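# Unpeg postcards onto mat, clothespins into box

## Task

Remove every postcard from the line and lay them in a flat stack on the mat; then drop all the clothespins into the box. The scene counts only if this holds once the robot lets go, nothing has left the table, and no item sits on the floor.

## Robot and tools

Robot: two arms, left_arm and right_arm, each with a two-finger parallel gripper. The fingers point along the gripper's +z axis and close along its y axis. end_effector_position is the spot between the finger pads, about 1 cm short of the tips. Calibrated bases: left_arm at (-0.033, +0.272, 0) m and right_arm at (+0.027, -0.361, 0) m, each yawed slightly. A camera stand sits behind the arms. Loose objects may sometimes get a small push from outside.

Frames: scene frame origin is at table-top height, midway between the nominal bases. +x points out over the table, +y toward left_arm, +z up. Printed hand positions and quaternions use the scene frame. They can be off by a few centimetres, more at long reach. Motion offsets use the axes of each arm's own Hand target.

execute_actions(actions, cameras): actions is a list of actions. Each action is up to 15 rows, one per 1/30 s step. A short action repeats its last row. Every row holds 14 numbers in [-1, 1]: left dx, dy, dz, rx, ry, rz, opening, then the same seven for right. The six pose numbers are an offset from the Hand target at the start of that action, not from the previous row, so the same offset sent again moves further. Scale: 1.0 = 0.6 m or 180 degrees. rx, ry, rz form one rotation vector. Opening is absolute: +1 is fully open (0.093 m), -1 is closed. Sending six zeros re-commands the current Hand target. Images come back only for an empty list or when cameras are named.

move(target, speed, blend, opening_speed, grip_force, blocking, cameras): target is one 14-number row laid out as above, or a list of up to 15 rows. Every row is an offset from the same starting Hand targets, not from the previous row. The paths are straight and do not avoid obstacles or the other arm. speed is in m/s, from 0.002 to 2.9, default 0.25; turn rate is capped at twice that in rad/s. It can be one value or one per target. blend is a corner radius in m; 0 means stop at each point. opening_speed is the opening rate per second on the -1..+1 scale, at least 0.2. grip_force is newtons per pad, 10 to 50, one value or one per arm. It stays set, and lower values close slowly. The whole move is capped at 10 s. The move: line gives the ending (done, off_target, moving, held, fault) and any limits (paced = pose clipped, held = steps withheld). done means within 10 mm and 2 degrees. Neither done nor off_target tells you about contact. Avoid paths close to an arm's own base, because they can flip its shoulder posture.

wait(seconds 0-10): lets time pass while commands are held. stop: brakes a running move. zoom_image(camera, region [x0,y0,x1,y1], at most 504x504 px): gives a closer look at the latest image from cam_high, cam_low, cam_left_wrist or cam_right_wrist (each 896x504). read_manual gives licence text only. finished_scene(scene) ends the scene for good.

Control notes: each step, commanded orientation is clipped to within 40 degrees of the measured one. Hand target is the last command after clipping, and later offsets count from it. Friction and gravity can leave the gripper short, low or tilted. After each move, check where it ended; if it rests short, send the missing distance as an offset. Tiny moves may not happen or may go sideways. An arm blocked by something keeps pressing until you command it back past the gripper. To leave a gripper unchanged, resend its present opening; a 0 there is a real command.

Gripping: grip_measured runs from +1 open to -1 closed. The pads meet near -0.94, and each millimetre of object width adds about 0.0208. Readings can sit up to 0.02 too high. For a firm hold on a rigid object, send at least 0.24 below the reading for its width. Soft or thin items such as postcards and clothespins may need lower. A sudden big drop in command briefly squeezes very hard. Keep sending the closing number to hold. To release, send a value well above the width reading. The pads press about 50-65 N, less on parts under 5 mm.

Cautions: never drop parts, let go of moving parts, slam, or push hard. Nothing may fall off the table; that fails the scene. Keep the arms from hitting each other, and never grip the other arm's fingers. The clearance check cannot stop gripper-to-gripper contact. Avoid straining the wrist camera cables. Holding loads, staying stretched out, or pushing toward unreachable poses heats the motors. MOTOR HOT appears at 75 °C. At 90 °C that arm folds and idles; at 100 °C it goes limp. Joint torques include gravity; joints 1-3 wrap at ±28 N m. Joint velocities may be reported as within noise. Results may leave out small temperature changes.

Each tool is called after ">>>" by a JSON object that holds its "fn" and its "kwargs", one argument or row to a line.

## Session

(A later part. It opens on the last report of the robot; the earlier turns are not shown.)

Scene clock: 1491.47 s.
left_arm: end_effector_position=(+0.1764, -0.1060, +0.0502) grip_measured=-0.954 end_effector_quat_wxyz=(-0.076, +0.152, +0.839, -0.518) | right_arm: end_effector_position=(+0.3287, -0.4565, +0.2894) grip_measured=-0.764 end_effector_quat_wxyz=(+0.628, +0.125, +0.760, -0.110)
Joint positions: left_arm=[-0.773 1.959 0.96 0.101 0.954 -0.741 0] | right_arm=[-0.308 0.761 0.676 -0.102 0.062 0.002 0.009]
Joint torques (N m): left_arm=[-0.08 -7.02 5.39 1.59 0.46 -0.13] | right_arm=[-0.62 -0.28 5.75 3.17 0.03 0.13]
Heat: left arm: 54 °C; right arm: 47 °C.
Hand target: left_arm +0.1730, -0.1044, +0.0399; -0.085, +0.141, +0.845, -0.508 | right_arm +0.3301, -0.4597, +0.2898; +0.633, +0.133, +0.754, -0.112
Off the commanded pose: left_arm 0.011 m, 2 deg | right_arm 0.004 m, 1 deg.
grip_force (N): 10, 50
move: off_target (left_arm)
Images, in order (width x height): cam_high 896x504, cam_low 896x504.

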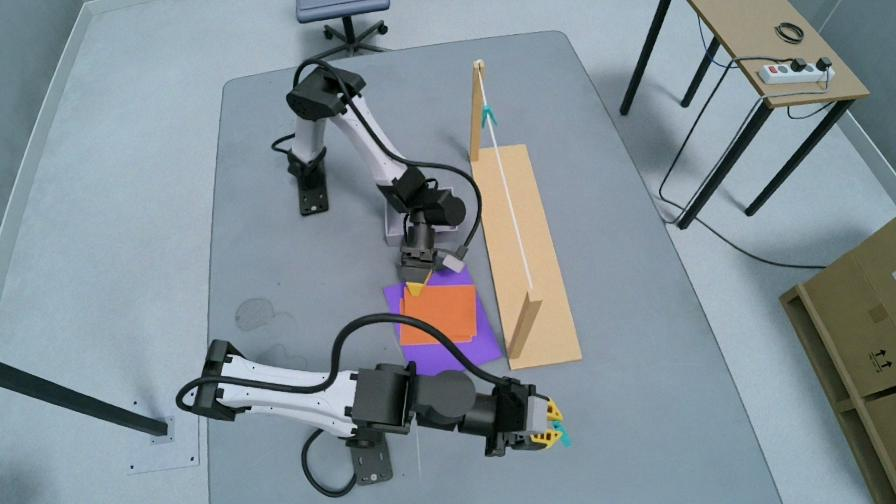

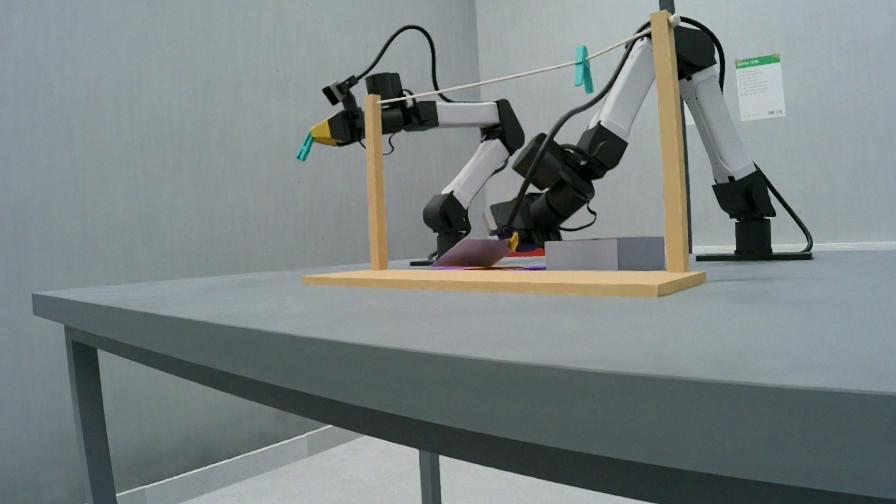

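>>> {"fn": "move", "kwargs": {
  "target": [
    [0.0068,-0.0052,0.0098,0,0,0,-1,0,0,0,0,0,0,-0.98],
    [0.0068,0.0081,0.0168,0,0,0,-1,0,0,0,0,0,0,-0.98],
    [0.0068,0.0081,0.0168,0,0,0,-0.72,0,0,0,0,0,0,-0.98]
  ],
  "speed": 0.015,
  "opening_speed": 0.3,
  "cameras": ["cam_high","cam_low"]
}}

>>> {"fn": "zoom_image", "kwargs": {
  "camera": "cam_high",
  "region": [370, 230, 510, 370]
}}

Scene clock: 1510.17 s.
left_arm: end_effector_position=(+0.1709, -0.1107, +0.0387) grip_measured=-0.722 end_effector_quat_wxyz=(-0.075, +0.151, +0.839, -0.517) | right_arm: end_effector_position=(+0.3287, -0.4565, +0.2894) grip_measured=-0.764 end_effector_quat_wxyz=(+0.628, +0.125, +0.760, -0.110)
Joint positions: left_arm=[-0.794 1.988 0.936 0.178 0.938 -0.771 0.011] | right_arm=[-0.308 0.761 0.676 -0.102 0.062 0.002 0.009]
Joint torques (N m): left_arm=[-0.34 -7.08 5.45 1.58 0.46 -0.14] | right_arm=[-0.64 -0.27 5.74 3.17 0.03 0.13]
Motor temperatures (°C): left_arm=[31 51 52 48 29 29 31] | right_arm=[31 35 38 48 31 29 32]
Heat: left arm: 52 °C; right arm: 48 °C.
Hand target: left_arm +0.1670, -0.1092, +0.0308; -0.085, +0.141, +0.845, -0.508 | right_arm +0.3301, -0.4597, +0.2898; +0.633, +0.133, +0.754, -0.112
Off the commanded pose: left_arm 0.009 m, 2 deg | right_arm 0.004 m, 1 deg.
grip_force (N): 10, 50
move: done; target 3's new opening was sent with left_arm's hand 0.016 m and 3 deg from that target
Images, in order (width x height): cam_high 896x504, cam_low 896x504.

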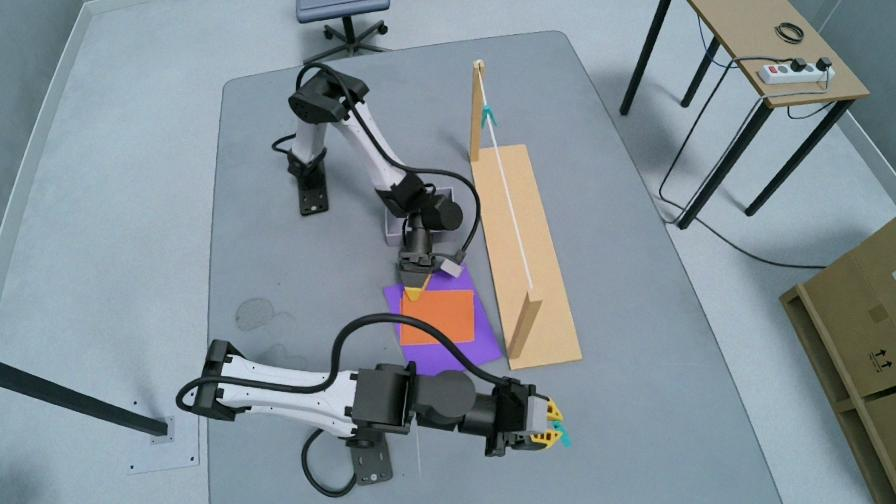

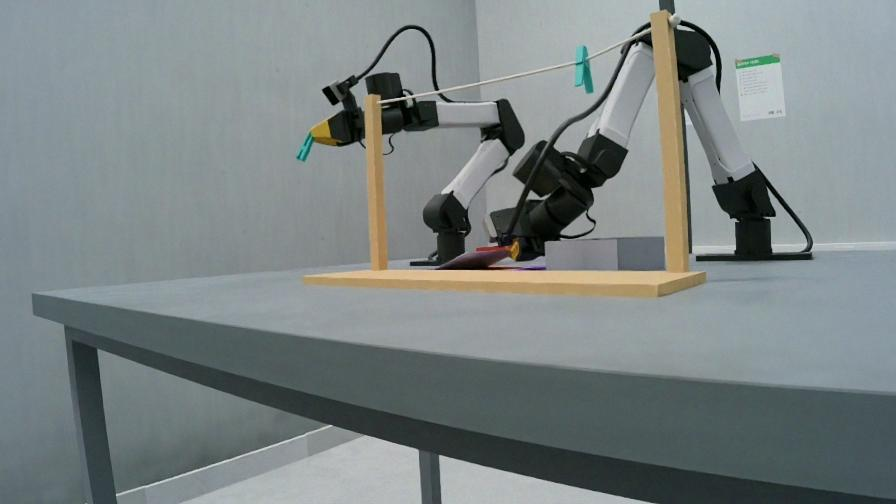

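Scaled by 3.600.

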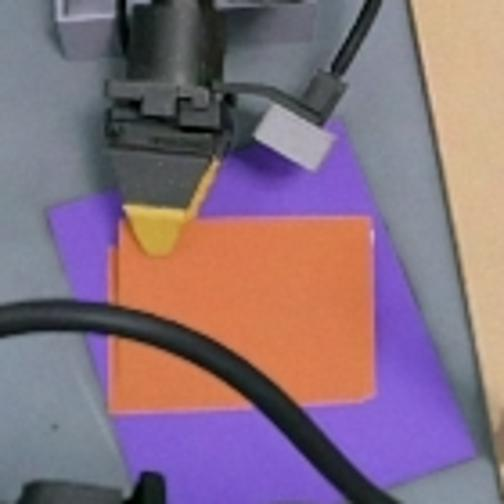

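>>> {"fn": "move", "kwargs": {
  "target": [0,-0.004,-0.066,0,0,0,-0.72,0,0,0,0,0,0,-0.98],
  "speed": 0.05,
  "cameras": ["cam_high","cam_left_wrist"]
}}

>>> {"fn": "zoom_image", "kwargs": {
  "camera": "cam_high",
  "region": [370, 230, 510, 370]
}}

Scene clock: 1518.67 s.
left_arm: end_effector_position=(+0.1776, -0.0777, +0.0415) grip_measured=-0.722 end_effector_quat_wxyz=(-0.094, +0.130, +0.850, -0.501) | right_arm: end_effector_position=(+0.3287, -0.4565, +0.2894) grip_measured=-0.764 end_effector_quat_wxyz=(+0.628, +0.125, +0.760, -0.110)
Joint positions: left_arm=[-0.712 1.934 0.927 -0.012 0.973 -0.674 0.011] | right_arm=[-0.308 0.761 0.676 -0.102 0.062 0.002 0.009]
Joint torques (N m): left_arm=[0.54 -9.8 6.17 1.39 0.62 0.28] | right_arm=[-0.64 -0.28 5.74 3.17 0.03 0.13]
Heat: left arm: 52 °C; right arm: 48 °C.
Hand target: left_arm +0.1780, -0.0773, +0.0516; -0.085, +0.141, +0.845, -0.509 | right_arm +0.3301, -0.4597, +0.2898; +0.633, +0.133, +0.754, -0.112
Off the commanded pose: left_arm 0.010 m, 2 deg | right_arm 0.004 m, 1 deg.
grip_force (N): 10, 50
move: done
Images, in order (width x height): cam_high 896x504, cam_left_wrist 896x504.

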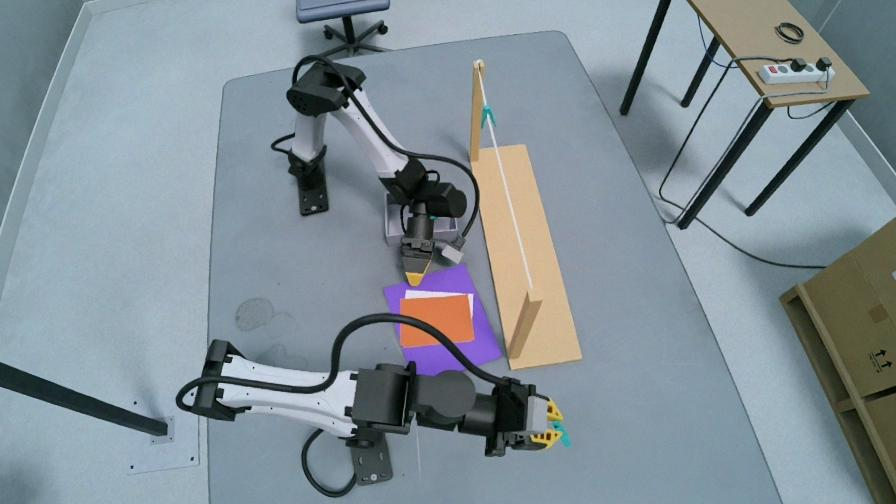

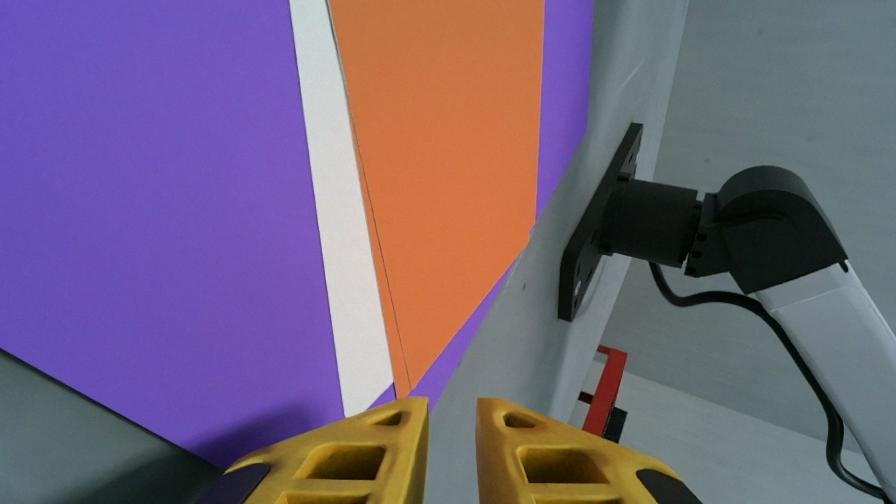

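Scaled by 3.600.

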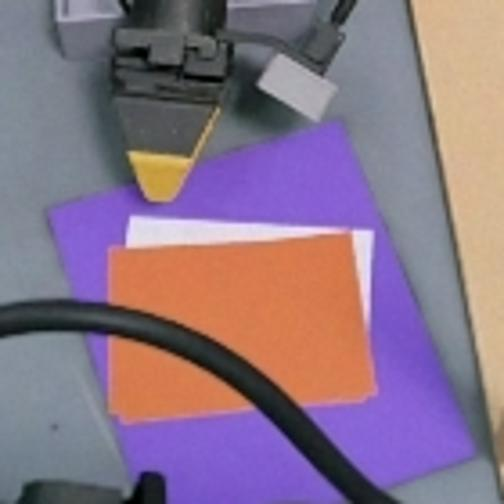

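>>> {"fn": "zoom_image", "kwargs": {
  "camera": "cam_high",
  "region": [450, 80, 530, 140]
}}

>>> {"fn": "move", "kwargs": {
  "target": [
    [0,-0.2,-0.11,0,0,0,-0.72,0,0,0,0,0,0,-0.98]
  ],
  "speed": 0.12,
  "cameras": ["cam_low","cam_high"]
}}

>>> {"fn": "zoom_image", "kwargs": {
  "camera": "cam_low",
  "region": [540, 20, 660, 120]
}}

Scaled by 6.300.

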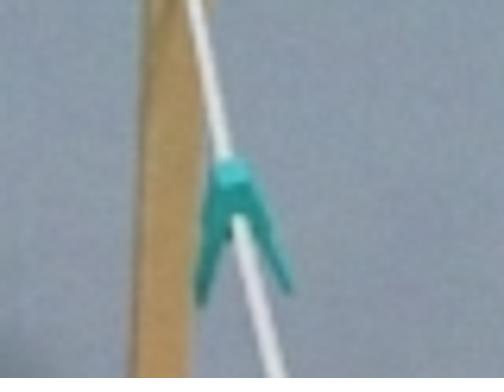

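Scene clock: 1591.20 s.
left_arm: end_effector_position=(+0.1759, -0.0747, +0.1734) grip_measured=-0.722 end_effector_quat_wxyz=(-0.099, +0.129, +0.852, -0.498) | right_arm: end_effector_position=(+0.3288, -0.4565, +0.2895) grip_measured=-0.764 end_effector_quat_wxyz=(+0.629, +0.125, +0.760, -0.110)
Joint positions: left_arm=[-0.708 1.682 1.214 -0.573 0.976 -0.662 0.011] | right_arm=[-0.308 0.761 0.676 -0.102 0.062 0.002 0.009]
Joint torques (N m): left_arm=[0.65 -8.42 9.99 1.25 0.7 0.2] | right_arm=[-0.62 -0.27 5.74 3.17 0.03 0.13]
Motor temperatures (°C): left_arm=[31 55 49 45 29 29 31] | right_arm=[31 35 38 50 31 29 32]
Heat: left arm: 55 °C; right arm: 50 °C.
Hand target: left_arm +0.1788, -0.0752, +0.1884; -0.085, +0.141, +0.845, -0.508 | right_arm +0.3301, -0.4597, +0.2898; +0.633, +0.133, +0.754, -0.112
Off the commanded pose: left_arm 0.015 m, 3 deg | right_arm 0.003 m, 1 deg.
grip_force (N): 10, 50
move: off_target (left_arm)
Images, in order (width x height): cam_high 896x504, cam_low 896x504.

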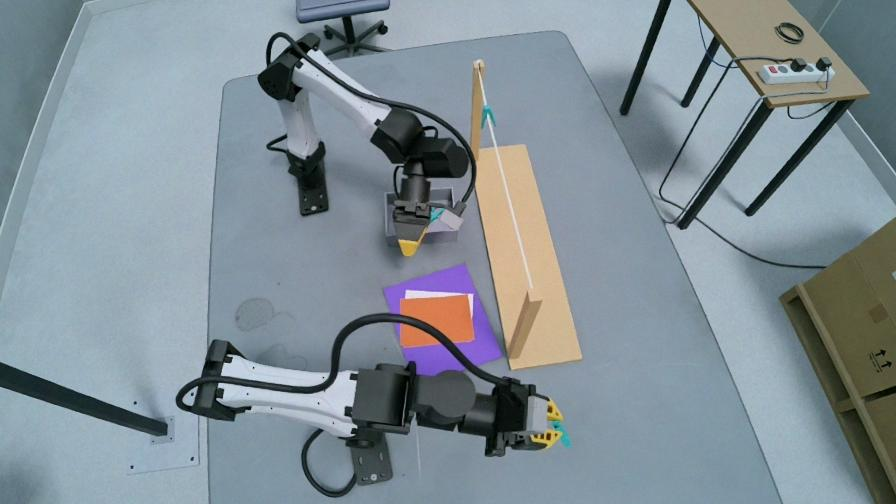

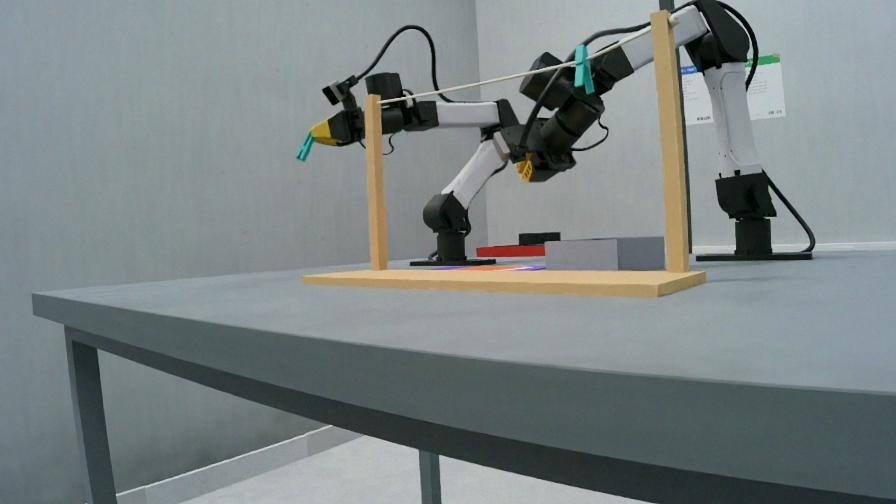

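Scaled by 4.200.

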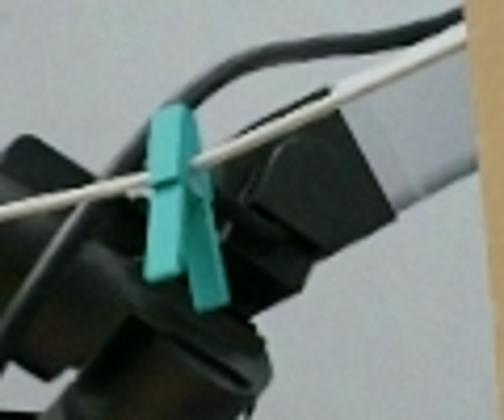

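>>> {"fn": "move", "kwargs": {
  "target": [
    [0.003,-0.0177,-0.2578,-0.02,-0.192,0.206,0.1,0,0,0,0,0,0,-0.98],
    [-0.0153,0.1452,-0.4577,-0.0404,-0.3838,0.4118,0.1,0,0,0,0,0,0,-0.98]
  ],
  "blend": [0.03,0],
  "speed": 0.2,
  "grip_force": [50,50],
  "cameras": ["cam_left_wrist","cam_high"]
}}

Scene clock: 1645.90 s.
left_arm: end_effector_position=(+0.2848, +0.1899, +0.2297) grip_measured=+0.098 end_effector_quat_wxyz=(+0.643, +0.286, +0.599, -0.383) | right_arm: end_effector_position=(+0.3288, -0.4565, +0.2895) grip_measured=-0.764 end_effector_quat_wxyz=(+0.629, +0.125, +0.760, -0.110)
Joint positions: left_arm=[0.216 1.494 0.386 1.455 1.211 -0.419 0.05] | right_arm=[-0.308 0.761 0.676 -0.102 0.062 0.002 0.009]
Joint torques (N m): left_arm=[0.73 -3.4 5.71 2.7 0.05 -0.18] | right_arm=[-0.64 -0.28 5.74 3.17 0.03 0.13]
Motor temperatures (°C): left_arm=[31 53 54 44 29 29 30] | right_arm=[31 34 37 51 31 29 32]
Heat: left arm: 54 °C; right arm: 51 °C.
Hand target: left_arm +0.2796, +0.1897, +0.2400; +0.687, +0.304, +0.528, -0.397 | right_arm +0.3301, -0.4597, +0.2898; +0.633, +0.133, +0.754, -0.112
Off the commanded pose: left_arm 0.012 m, 10 deg | right_arm 0.004 m, 1 deg.
joint sent to its limit (left arm) — joint 4 (wrist pitch), upper limit. The joint targets are off in orientation, not in position.
move: off_target (left_arm)
Images, in order (width x height): cam_high 896x504, cam_left_wrist 896x504.

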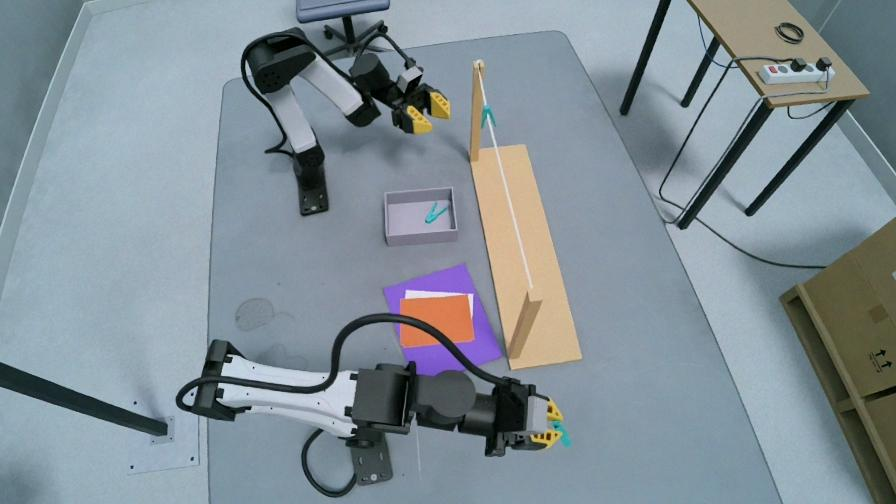

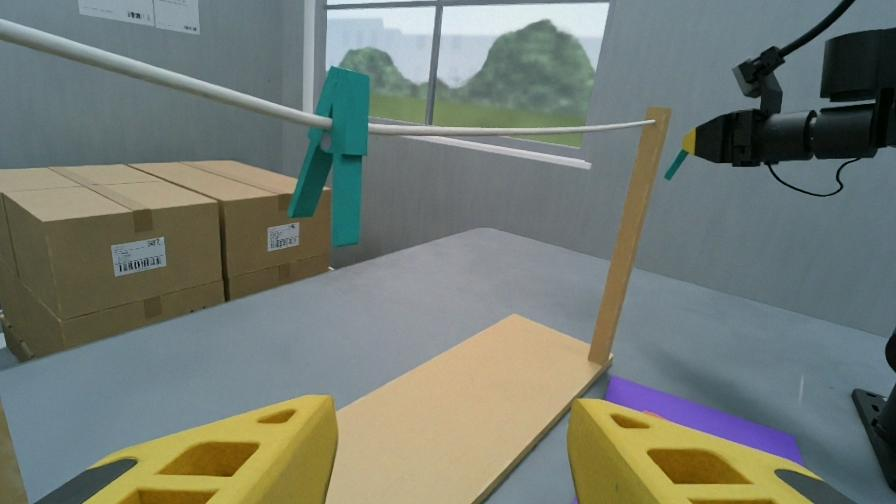

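>>> {"fn": "move", "kwargs": {
  "target": [
    [0,0,0,0,0,0,0.1,-0.083,0.2163,-0.2026,-0.207,0.058,-0.0855,-0.98],
    [0,0,0,0,0,0,0.1,0.1343,0.7245,-0.4784,-0.4136,0.1155,-0.171,-0.98],
    [0,0,0,0,0,0,0.1,0.3865,0.7737,-0.4704,-0.4136,0.1155,-0.171,-0.98]
  ],
  "blend": [0.05,0.03,0],
  "speed": [0.2,0.2,0.1],
  "cameras": ["cam_right_wrist","cam_high"]
}}

Scene clock: 1678.40 s.
left_arm: end_effector_position=(+0.2848, +0.1899, +0.2297) grip_measured=+0.098 end_effector_quat_wxyz=(+0.642, +0.286, +0.599, -0.384) | right_arm: end_effector_position=(+0.1908, +0.0825, +0.1090) grip_measured=-0.764 end_effector_quat_wxyz=(+0.393, -0.451, +0.770, +0.225)
Joint positions: left_arm=[0.216 1.494 0.386 1.455 1.211 -0.42 0.05] | right_arm=[1.251 1.721 0.978 0.098 0.189 0.131 0.009]
Joint torques (N m): left_arm=[0.28 -3.3 5.97 2.68 0.06 -0.14] | right_arm=[0.28 -6.65 5.18 2.88 0.11 0.14]
Motor temperatures (°C): left_arm=[31 48 52 53 29 29 30] | right_arm=[31 35 38 52 31 29 32]
Heat: left arm: 53 °C; right arm: 52 °C.
Hand target: left_arm +0.2796, +0.1898, +0.2400; +0.687, +0.304, +0.528, -0.397 | right_arm +0.1903, +0.0853, +0.1099; +0.400, -0.443, +0.768, +0.231
Off the commanded pose: left_arm 0.012 m, 10 deg | right_arm 0.003 m, 1 deg.
joint sent to its limit (left arm) — joint 4 (wrist pitch), upper limit. The joint targets are off in orientation, not in position.
move: off_target (left_arm)
Images, in order (width x height): cam_high 896x504, cam_right_wrist 896x504.

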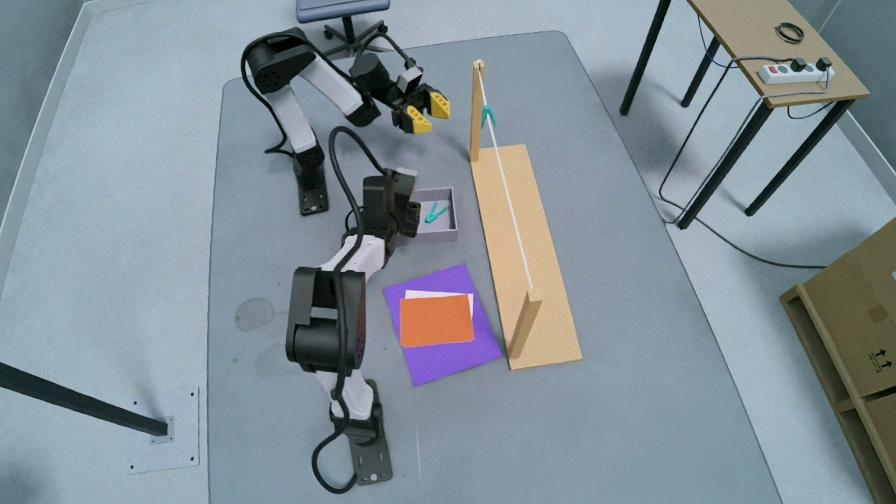

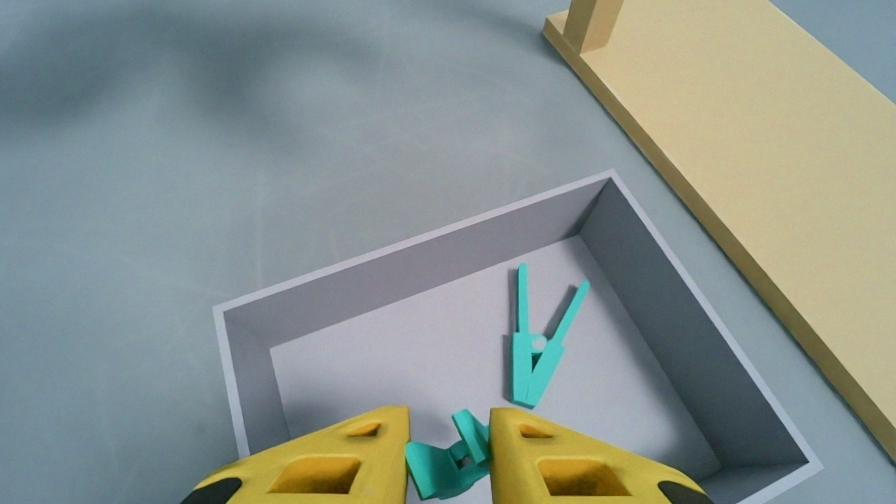

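>>> {"fn": "move", "kwargs": {
  "target": [
    [0,0,0,0,0,0,0.1,0.068,0.003,0.048,0,0,0,-0.98],
    [0,0,0,0,0,0,0.1,0.068,0.003,0.048,0,0,0,-0.1]
  ],
  "speed": 0.06,
  "opening_speed": 0.6,
  "cameras": ["cam_right_wrist"]
}}

Scene clock: 1688.57 s.
left_arm: end_effector_position=(+0.2848, +0.1899, +0.2297) grip_measured=+0.098 end_effector_quat_wxyz=(+0.642, +0.286, +0.599, -0.384) | right_arm: end_effector_position=(+0.1921, +0.0884, +0.0672) grip_measured=-0.101 end_effector_quat_wxyz=(+0.405, -0.444, +0.765, +0.232)
Joint positions: left_arm=[0.216 1.494 0.386 1.455 1.211 -0.42 0.05] | right_arm=[1.256 1.839 0.896 0.328 0.201 0.134 0.04]
Joint torques (N m): left_arm=[0.75 -3.41 5.9 2.62 0.07 -0.21] | right_arm=[0.28 -6.72 4.12 2.67 0.03 0.14]
Heat: left arm: 54 °C; right arm: 51 °C.
Hand target: left_arm +0.2796, +0.1898, +0.2400; +0.687, +0.304, +0.528, -0.397 | right_arm +0.1889, +0.0863, +0.0600; +0.400, -0.443, +0.768, +0.231
Off the commanded pose: left_arm 0.012 m, 10 deg | right_arm 0.008 m, 1 deg.
joint sent to its limit (left arm) — joint 4 (wrist pitch), upper limit. The joint targets are off in orientation, not in position.
move: off_target (left_arm); target 2's new opening was sent with right_arm's hand 0.011 m and 1 deg from that target
Images, in order (width x height): cam_right_wrist 896x504.

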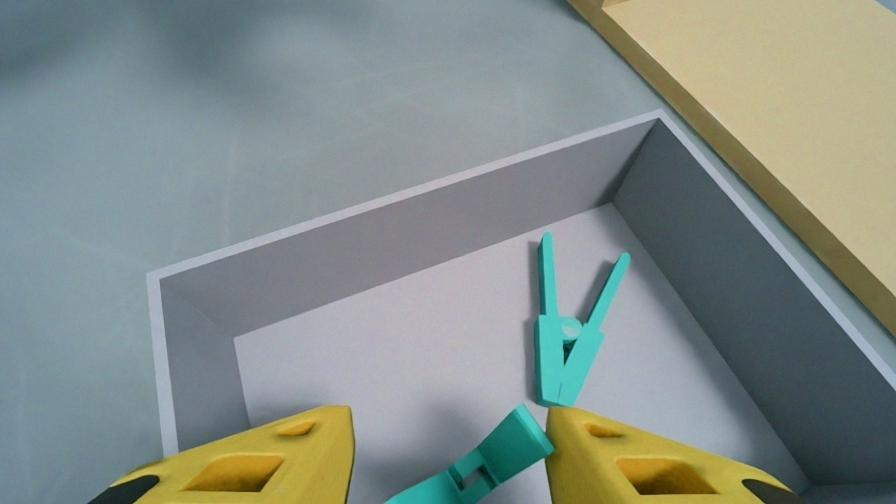

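>>> {"fn": "move", "kwargs": {
  "target": [
    [0,0,0,0,0,0,0.1,0,0,0,0,0,0,0.1],
    [0,0,0,0,0,0,0.1,-0.1357,-0.0015,-0.155,0,0,0,0.1],
    [0,0,0,0,0,0,0.1,-0.188,-0.2414,-0.516,0.2068,-0.0578,0.0855,0.1],
    [0,0,0,0,0,0,0.1,0.098,-0.6585,-0.75,0.4136,-0.1155,0.171,0.1]
  ],
  "blend": [0,0.03,0.05,0],
  "speed": [0.05,0.12,0.25,0.25],
  "cameras": ["cam_high"]
}}

>>> {"fn": "zoom_image", "kwargs": {
  "camera": "cam_high",
  "region": [370, 170, 510, 260]
}}

Scene clock: 1707.00 s.
left_arm: end_effector_position=(+0.2848, +0.1899, +0.2297) grip_measured=+0.098 end_effector_quat_wxyz=(+0.642, +0.286, +0.599, -0.384) | right_arm: end_effector_position=(+0.3274, -0.4601, +0.2703) grip_measured=+0.099 end_effector_quat_wxyz=(+0.628, +0.138, +0.757, -0.116)
Joint positions: left_arm=[0.216 1.494 0.386 1.455 1.211 -0.42 0.05] | right_arm=[-0.305 0.75 0.596 -0.032 0.09 0.015 0.05]
Joint torques (N m): left_arm=[0.66 -3.43 5.65 2.66 -0.01 -0.14] | right_arm=[-0.92 -0.32 5.67 3.15 -0.3 -0.02]
Motor temperatures (°C): left_arm=[31 45 51 56 29 29 30] | right_arm=[31 37 38 51 31 29 31]
Heat: left arm: 56 °C; right arm: 51 °C.
Hand target: left_arm +0.2796, +0.1898, +0.2400; +0.687, +0.304, +0.528, -0.397 | right_arm +0.3296, -0.4597, +0.2699; +0.633, +0.133, +0.754, -0.112
Off the commanded pose: left_arm 0.012 m, 10 deg | right_arm 0.002 m, 1 deg.
joint sent to its limit (left arm) — joint 4 (wrist pitch), upper limit. The joint targets are off in orientation, not in position.
move: off_target (left_arm)
Images, in order (width x height): cam_high 896x504.

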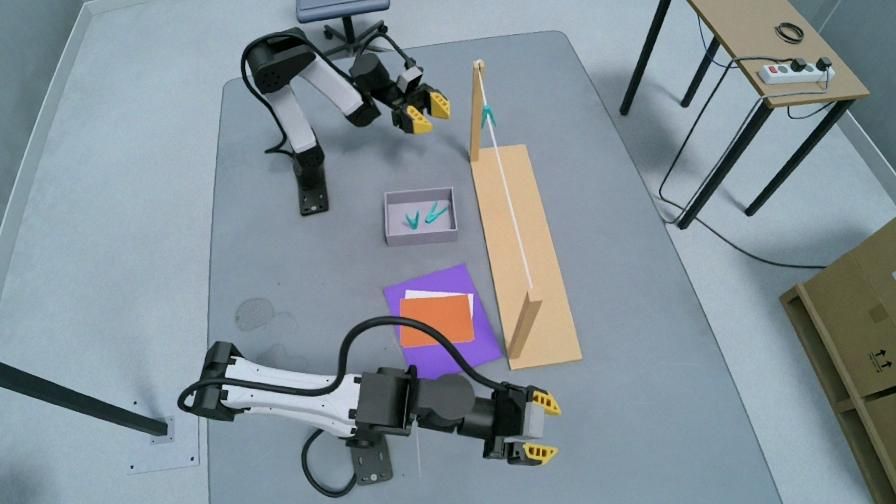

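Scaled by 3.600.

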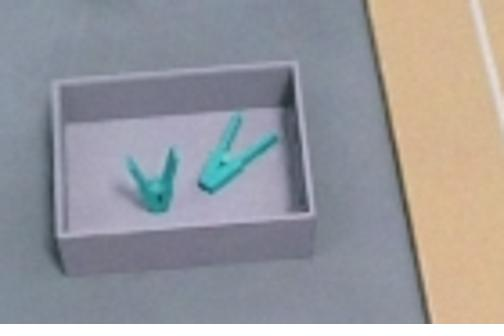

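>>> {"fn": "move", "kwargs": {
  "target": [-0.0675,-0.0366,-0.1233,0,0,0,0.1,-0.1268,0.1864,-0.1452,-0.2746,-0.1573,-0.2952,0.1],
  "speed": 0.25
}}

Scene clock: 1851.67 s.
left_arm: end_effector_position=(+0.2277, +0.2532, +0.2536) grip_measured=+0.098 end_effector_quat_wxyz=(+0.635, +0.254, +0.643, -0.345) | right_arm: end_effector_position=(+0.3025, -0.3358, +0.3481) grip_measured=+0.099 end_effector_quat_wxyz=(+0.664, -0.484, +0.563, -0.090)
Joint positions: left_arm=[0.593 1.206 0.312 1.455 1.486 -0.681 0.05] | right_arm=[-0.49 0.805 0.871 -0.265 -1.023 -1.015 0.05]
Joint torques (N m): left_arm=[0.66 -2.8 5.61 2.21 -0.15 -0.18] | right_arm=[0.32 -0.08 8.4 2.26 -0.58 -0.05]
Motor temperatures (°C): left_arm=[31 42 48 63 29 29 30] | right_arm=[31 34 39 54 31 29 30]
Heat: left arm: 63 °C; right arm: 54 °C.
Hand target: left_arm +0.2197, +0.2497, +0.2602; +0.687, +0.304, +0.527, -0.397 | right_arm +0.2996, -0.3297, +0.3599; +0.670, -0.498, +0.544, -0.088
Off the commanded pose: left_arm 0.011 m, 17 deg | right_arm 0.014 m, 3 deg.
joint sent to its limit (left arm) — joint 4 (wrist pitch), upper limit. The joint targets are off in orientation, not in position.
move: off_target (left_arm, right_arm)

>>> {"fn": "move", "kwargs": {
  "target": [
    [0,0,0,0,0.2,0,0.1,-0.1757,0.2158,0.167,-0.0136,-0.1712,-0.1942,0.1],
    [0,0,0,0,0.2,0,0.1,-0.2892,0.3823,0.3897,-0.0226,-0.2854,-0.3236,1]
  ],
  "blend": [0.03,0],
  "speed": 0.2,
  "cameras": ["cam_high","cam_low","cam_right_wrist"]
}}

Scene clock: 1873.27 s.
left_arm: end_effector_position=(+0.2192, +0.2476, +0.2542) grip_measured=+0.098 end_effector_quat_wxyz=(+0.621, +0.308, +0.638, -0.336) | right_arm: end_effector_position=(+0.3273, +0.0258, +0.2671) grip_measured=+1.000 end_effector_quat_wxyz=(+0.684, -0.707, -0.072, -0.164)
Joint positions: left_arm=[0.598 1.181 0.342 1.4 1.578 -0.607 0.05] | right_arm=[0.636 1.689 1.017 0.656 -0.767 -1.919 0.093]
Joint torques (N m): left_arm=[0.8 -1.69 8.77 1.38 -0.12 0.19] | right_arm=[0.1 -6.43 8.31 2.36 -0.4 0.06]
Motor temperatures (°C): left_arm=[31 41 48 60 29 29 30] | right_arm=[31 34 40 52 31 29 30]
Heat: left arm: 60 °C; right arm: 52 °C.
Hand target: left_arm +0.2197, +0.2497, +0.2602; +0.490, +0.412, +0.714, -0.284 | right_arm +0.3250, +0.0304, +0.2757; +0.689, -0.702, -0.086, -0.159
Off the commanded pose: left_arm 0.006 m, 22 deg | right_arm 0.010 m, 2 deg.
joint sent to its limit (left arm) — joint 5 (wrist yaw), upper limit. The joint targets are off in orientation, not in position.
move: off_target (left_arm)
Images, in order (width x height): cam_high 896x504, cam_low 896x504, cam_right_wrist 896x504.

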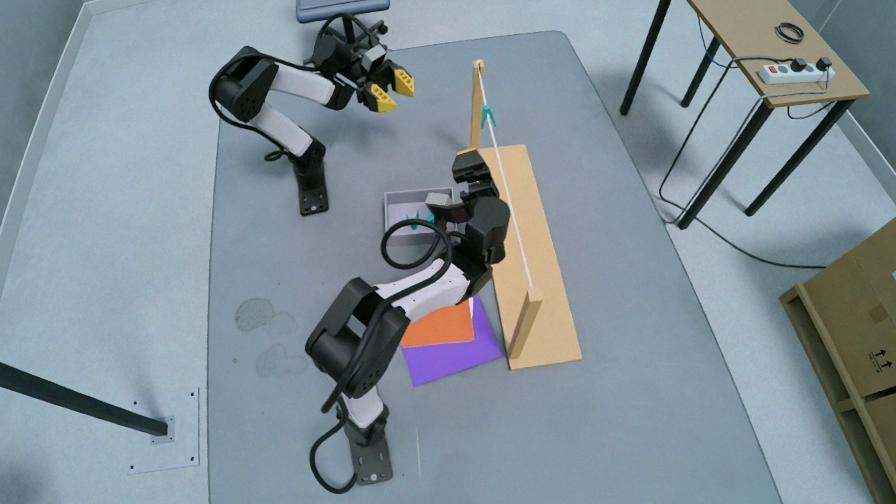

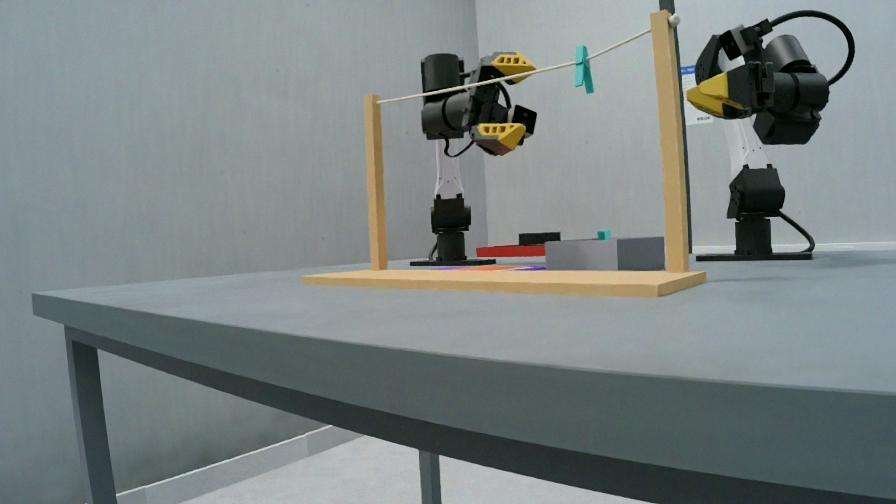

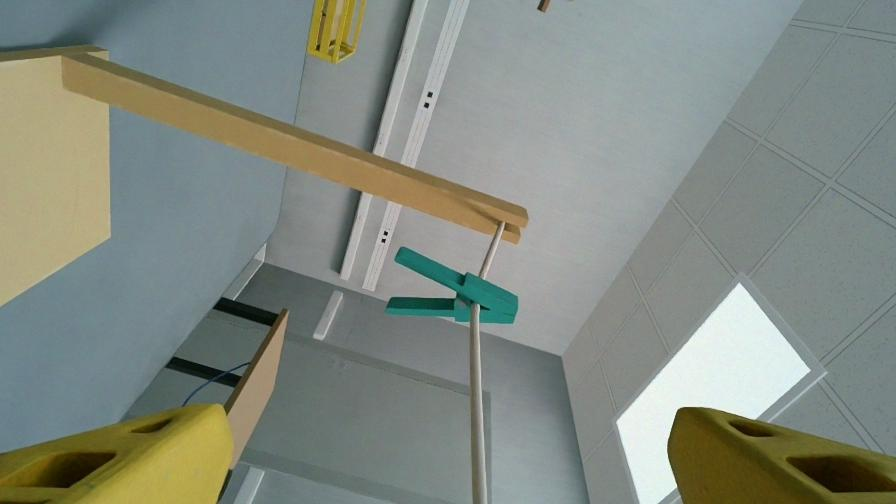

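>>> {"fn": "move", "kwargs": {
  "target": [0,0,0,0,0,0,0.1,0.0098,-0.007,0.143,0,0,0,1],
  "speed": 0.06,
  "cameras": ["cam_right_wrist"]
}}

Scene clock: 1906.33 s.
left_arm: end_effector_position=(+0.2192, +0.2476, +0.2542) grip_measured=+0.098 end_effector_quat_wxyz=(+0.621, +0.308, +0.638, -0.336) | right_arm: end_effector_position=(+0.3364, +0.1106, +0.2747) grip_measured=+1.000 end_effector_quat_wxyz=(+0.686, -0.706, -0.083, -0.155)
Joint positions: left_arm=[0.598 1.181 0.342 1.4 1.578 -0.607 0.05] | right_arm=[0.773 1.917 1.335 0.569 -0.658 -1.919 0.093]
Joint torques (N m): left_arm=[0.64 -1.65 8.4 1.39 -0.12 0.22] | right_arm=[0.13 -8.1 8.61 2.43 -0.08 0.06]
Motor temperatures (°C): left_arm=[31 39 51 53 29 29 30] | right_arm=[31 37 41 50 31 29 30]
Heat: left arm: 53 °C; right arm: 50 °C.
Hand target: left_arm +0.2197, +0.2497, +0.2602; +0.490, +0.412, +0.714, -0.284 | right_arm +0.3381, +0.1153, +0.2817; +0.689, -0.702, -0.086, -0.159
Off the commanded pose: left_arm 0.006 m, 22 deg | right_arm 0.009 m, 1 deg.
joint sent to its limit (left arm) — joint 5 (wrist yaw), upper limit. The joint targets are off in orientation, not in position.
move: off_target (left_arm)
Images, in order (width x height): cam_right_wrist 896x504.

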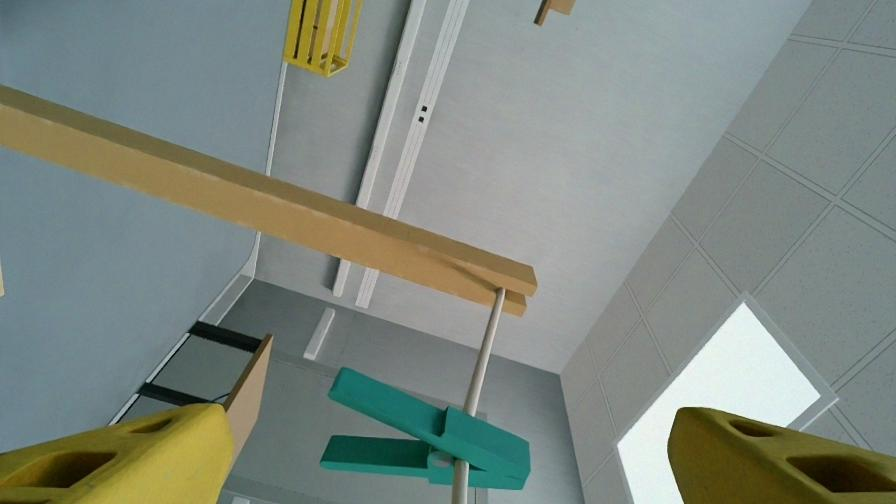

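>>> {"fn": "move", "kwargs": {
  "target": [0,0,0,0,0,0,0.1,0.0045,0.003,0.0565,0,0,0,1],
  "speed": 0.04,
  "cameras": ["cam_right_wrist","cam_low"]
}}

>>> {"fn": "zoom_image", "kwargs": {
  "camera": "cam_low",
  "region": [520, 10, 680, 130]
}}

Scene clock: 1926.63 s.
left_arm: end_effector_position=(+0.2192, +0.2476, +0.2542) grip_measured=+0.098 end_effector_quat_wxyz=(+0.621, +0.308, +0.638, -0.336) | right_arm: end_effector_position=(+0.3440, +0.1437, +0.2740) grip_measured=+1.000 end_effector_quat_wxyz=(+0.686, -0.706, -0.083, -0.156)
Joint positions: left_arm=[0.598 1.181 0.342 1.4 1.578 -0.607 0.05] | right_arm=[0.812 2.024 1.486 0.525 -0.618 -1.919 0.093]
Joint torques (N m): left_arm=[0.68 -1.42 8.59 1.38 -0.11 0.19] | right_arm=[0.24 -8.95 8.69 2.47 -0.08 0.07]
Heat: left arm: 52 °C; right arm: 49 °C.
Hand target: left_arm +0.2197, +0.2497, +0.2602; +0.490, +0.412, +0.714, -0.284 | right_arm +0.3448, +0.1487, +0.2808; +0.689, -0.702, -0.086, -0.159
Off the commanded pose: left_arm 0.006 m, 22 deg | right_arm 0.009 m, 1 deg.
joint sent to its limit (left arm) — joint 5 (wrist yaw), upper limit. The joint targets are off in orientation, not in position.
move: off_target (left_arm)
Images, in order (width x height): cam_low 896x504, cam_right_wrist 896x504.

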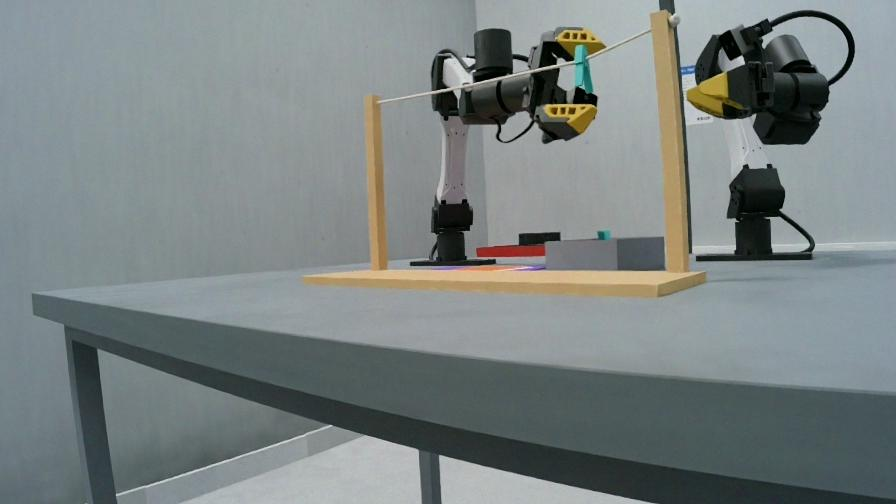

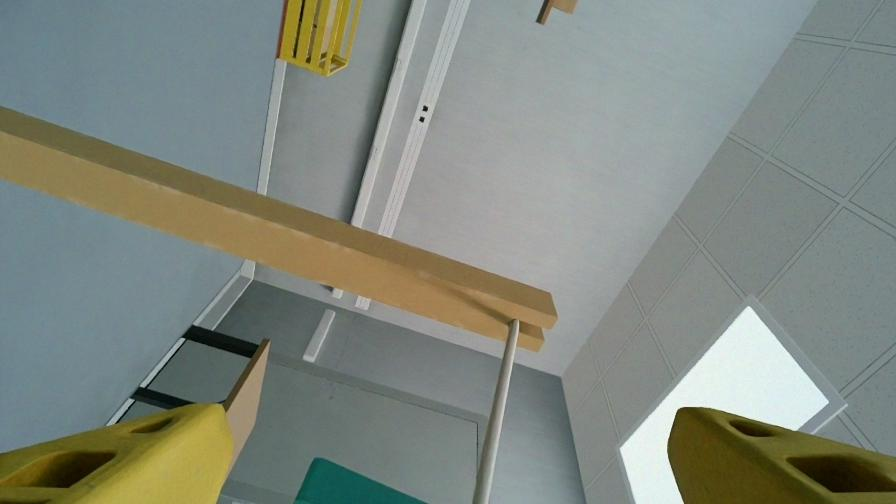

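Scaled by 3.150.

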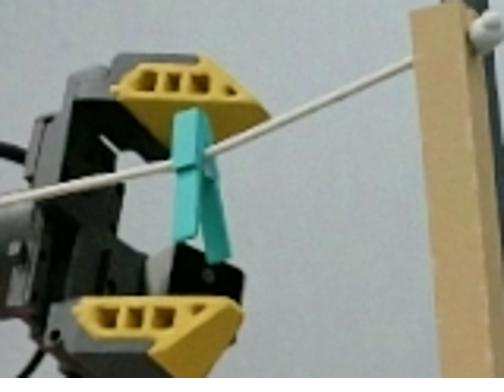

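>>> {"fn": "move", "kwargs": {
  "target": [0,0,0,0,0,0,0.1,0,0,0,0,0,0,0.1],
  "speed": 0.03,
  "opening_speed": 0.4,
  "cameras": ["cam_right_wrist","cam_low","cam_left_wrist"]
}}

>>> {"fn": "zoom_image", "kwargs": {
  "camera": "cam_low",
  "region": [520, 10, 680, 130]
}}

Scene clock: 1939.13 s.
left_arm: end_effector_position=(+0.2192, +0.2476, +0.2542) grip_measured=+0.098 end_effector_quat_wxyz=(+0.621, +0.308, +0.638, -0.336) | right_arm: end_effector_position=(+0.3441, +0.1437, +0.2736) grip_measured=+0.101 end_effector_quat_wxyz=(+0.685, -0.707, -0.082, -0.156)
Joint positions: left_arm=[0.598 1.181 0.342 1.4 1.578 -0.607 0.05] | right_arm=[0.812 2.024 1.486 0.523 -0.617 -1.919 0.05]
Joint torques (N m): left_arm=[0.72 -1.39 8.77 1.28 -0.14 0.18] | right_arm=[0.23 -8.95 8.72 2.49 -0.07 0.07]
Heat: left arm: 52 °C; right arm: 49 °C.
Hand target: left_arm +0.2197, +0.2497, +0.2602; +0.490, +0.412, +0.714, -0.284 | right_arm +0.3448, +0.1487, +0.2808; +0.689, -0.702, -0.086, -0.159
Off the commanded pose: left_arm 0.006 m, 22 deg | right_arm 0.009 m, 1 deg.
joint sent to its limit (left arm) — joint 5 (wrist yaw), upper limit. The joint targets are off in orientation, not in position.
move: off_target (left_arm)
Images, in order (width x height): cam_low 896x504, cam_left_wrist 896x504, cam_right_wrist 896x504.

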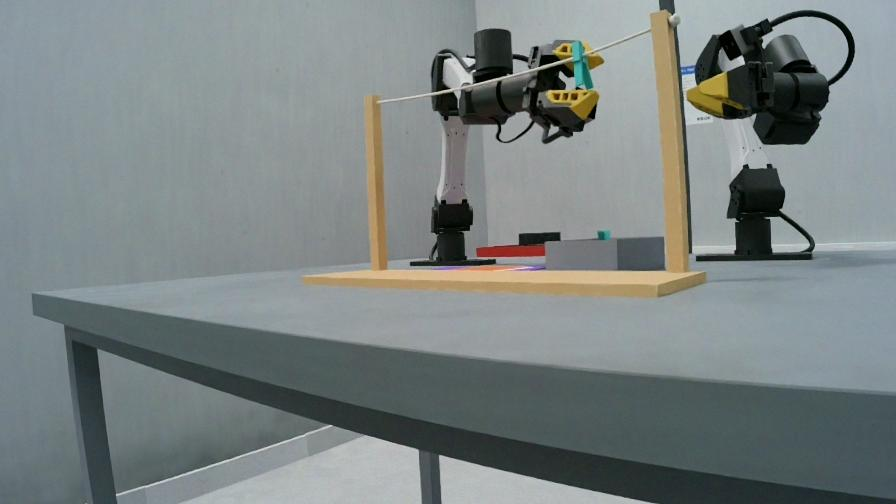

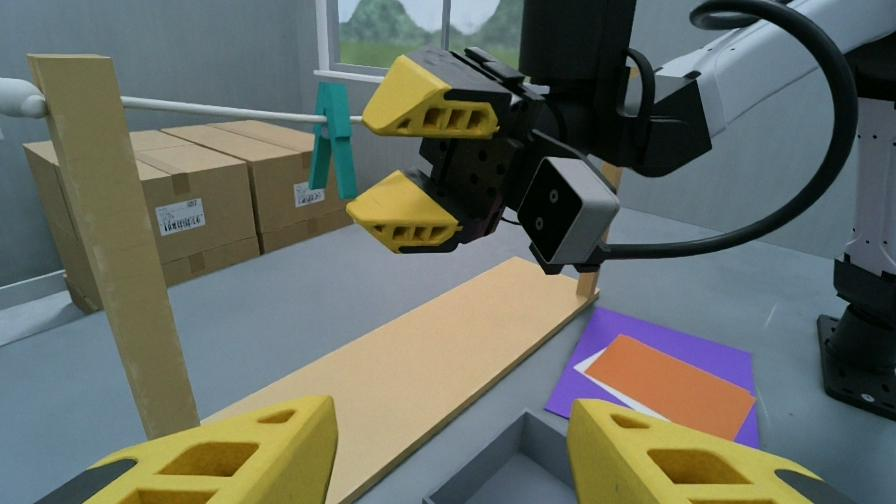

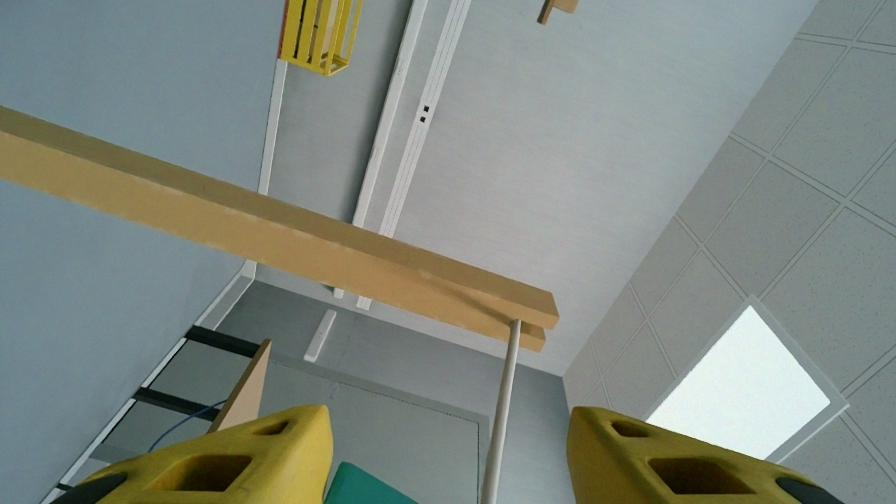

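Scaled by 3.150.

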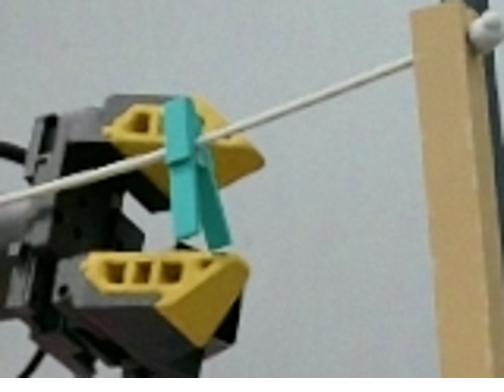

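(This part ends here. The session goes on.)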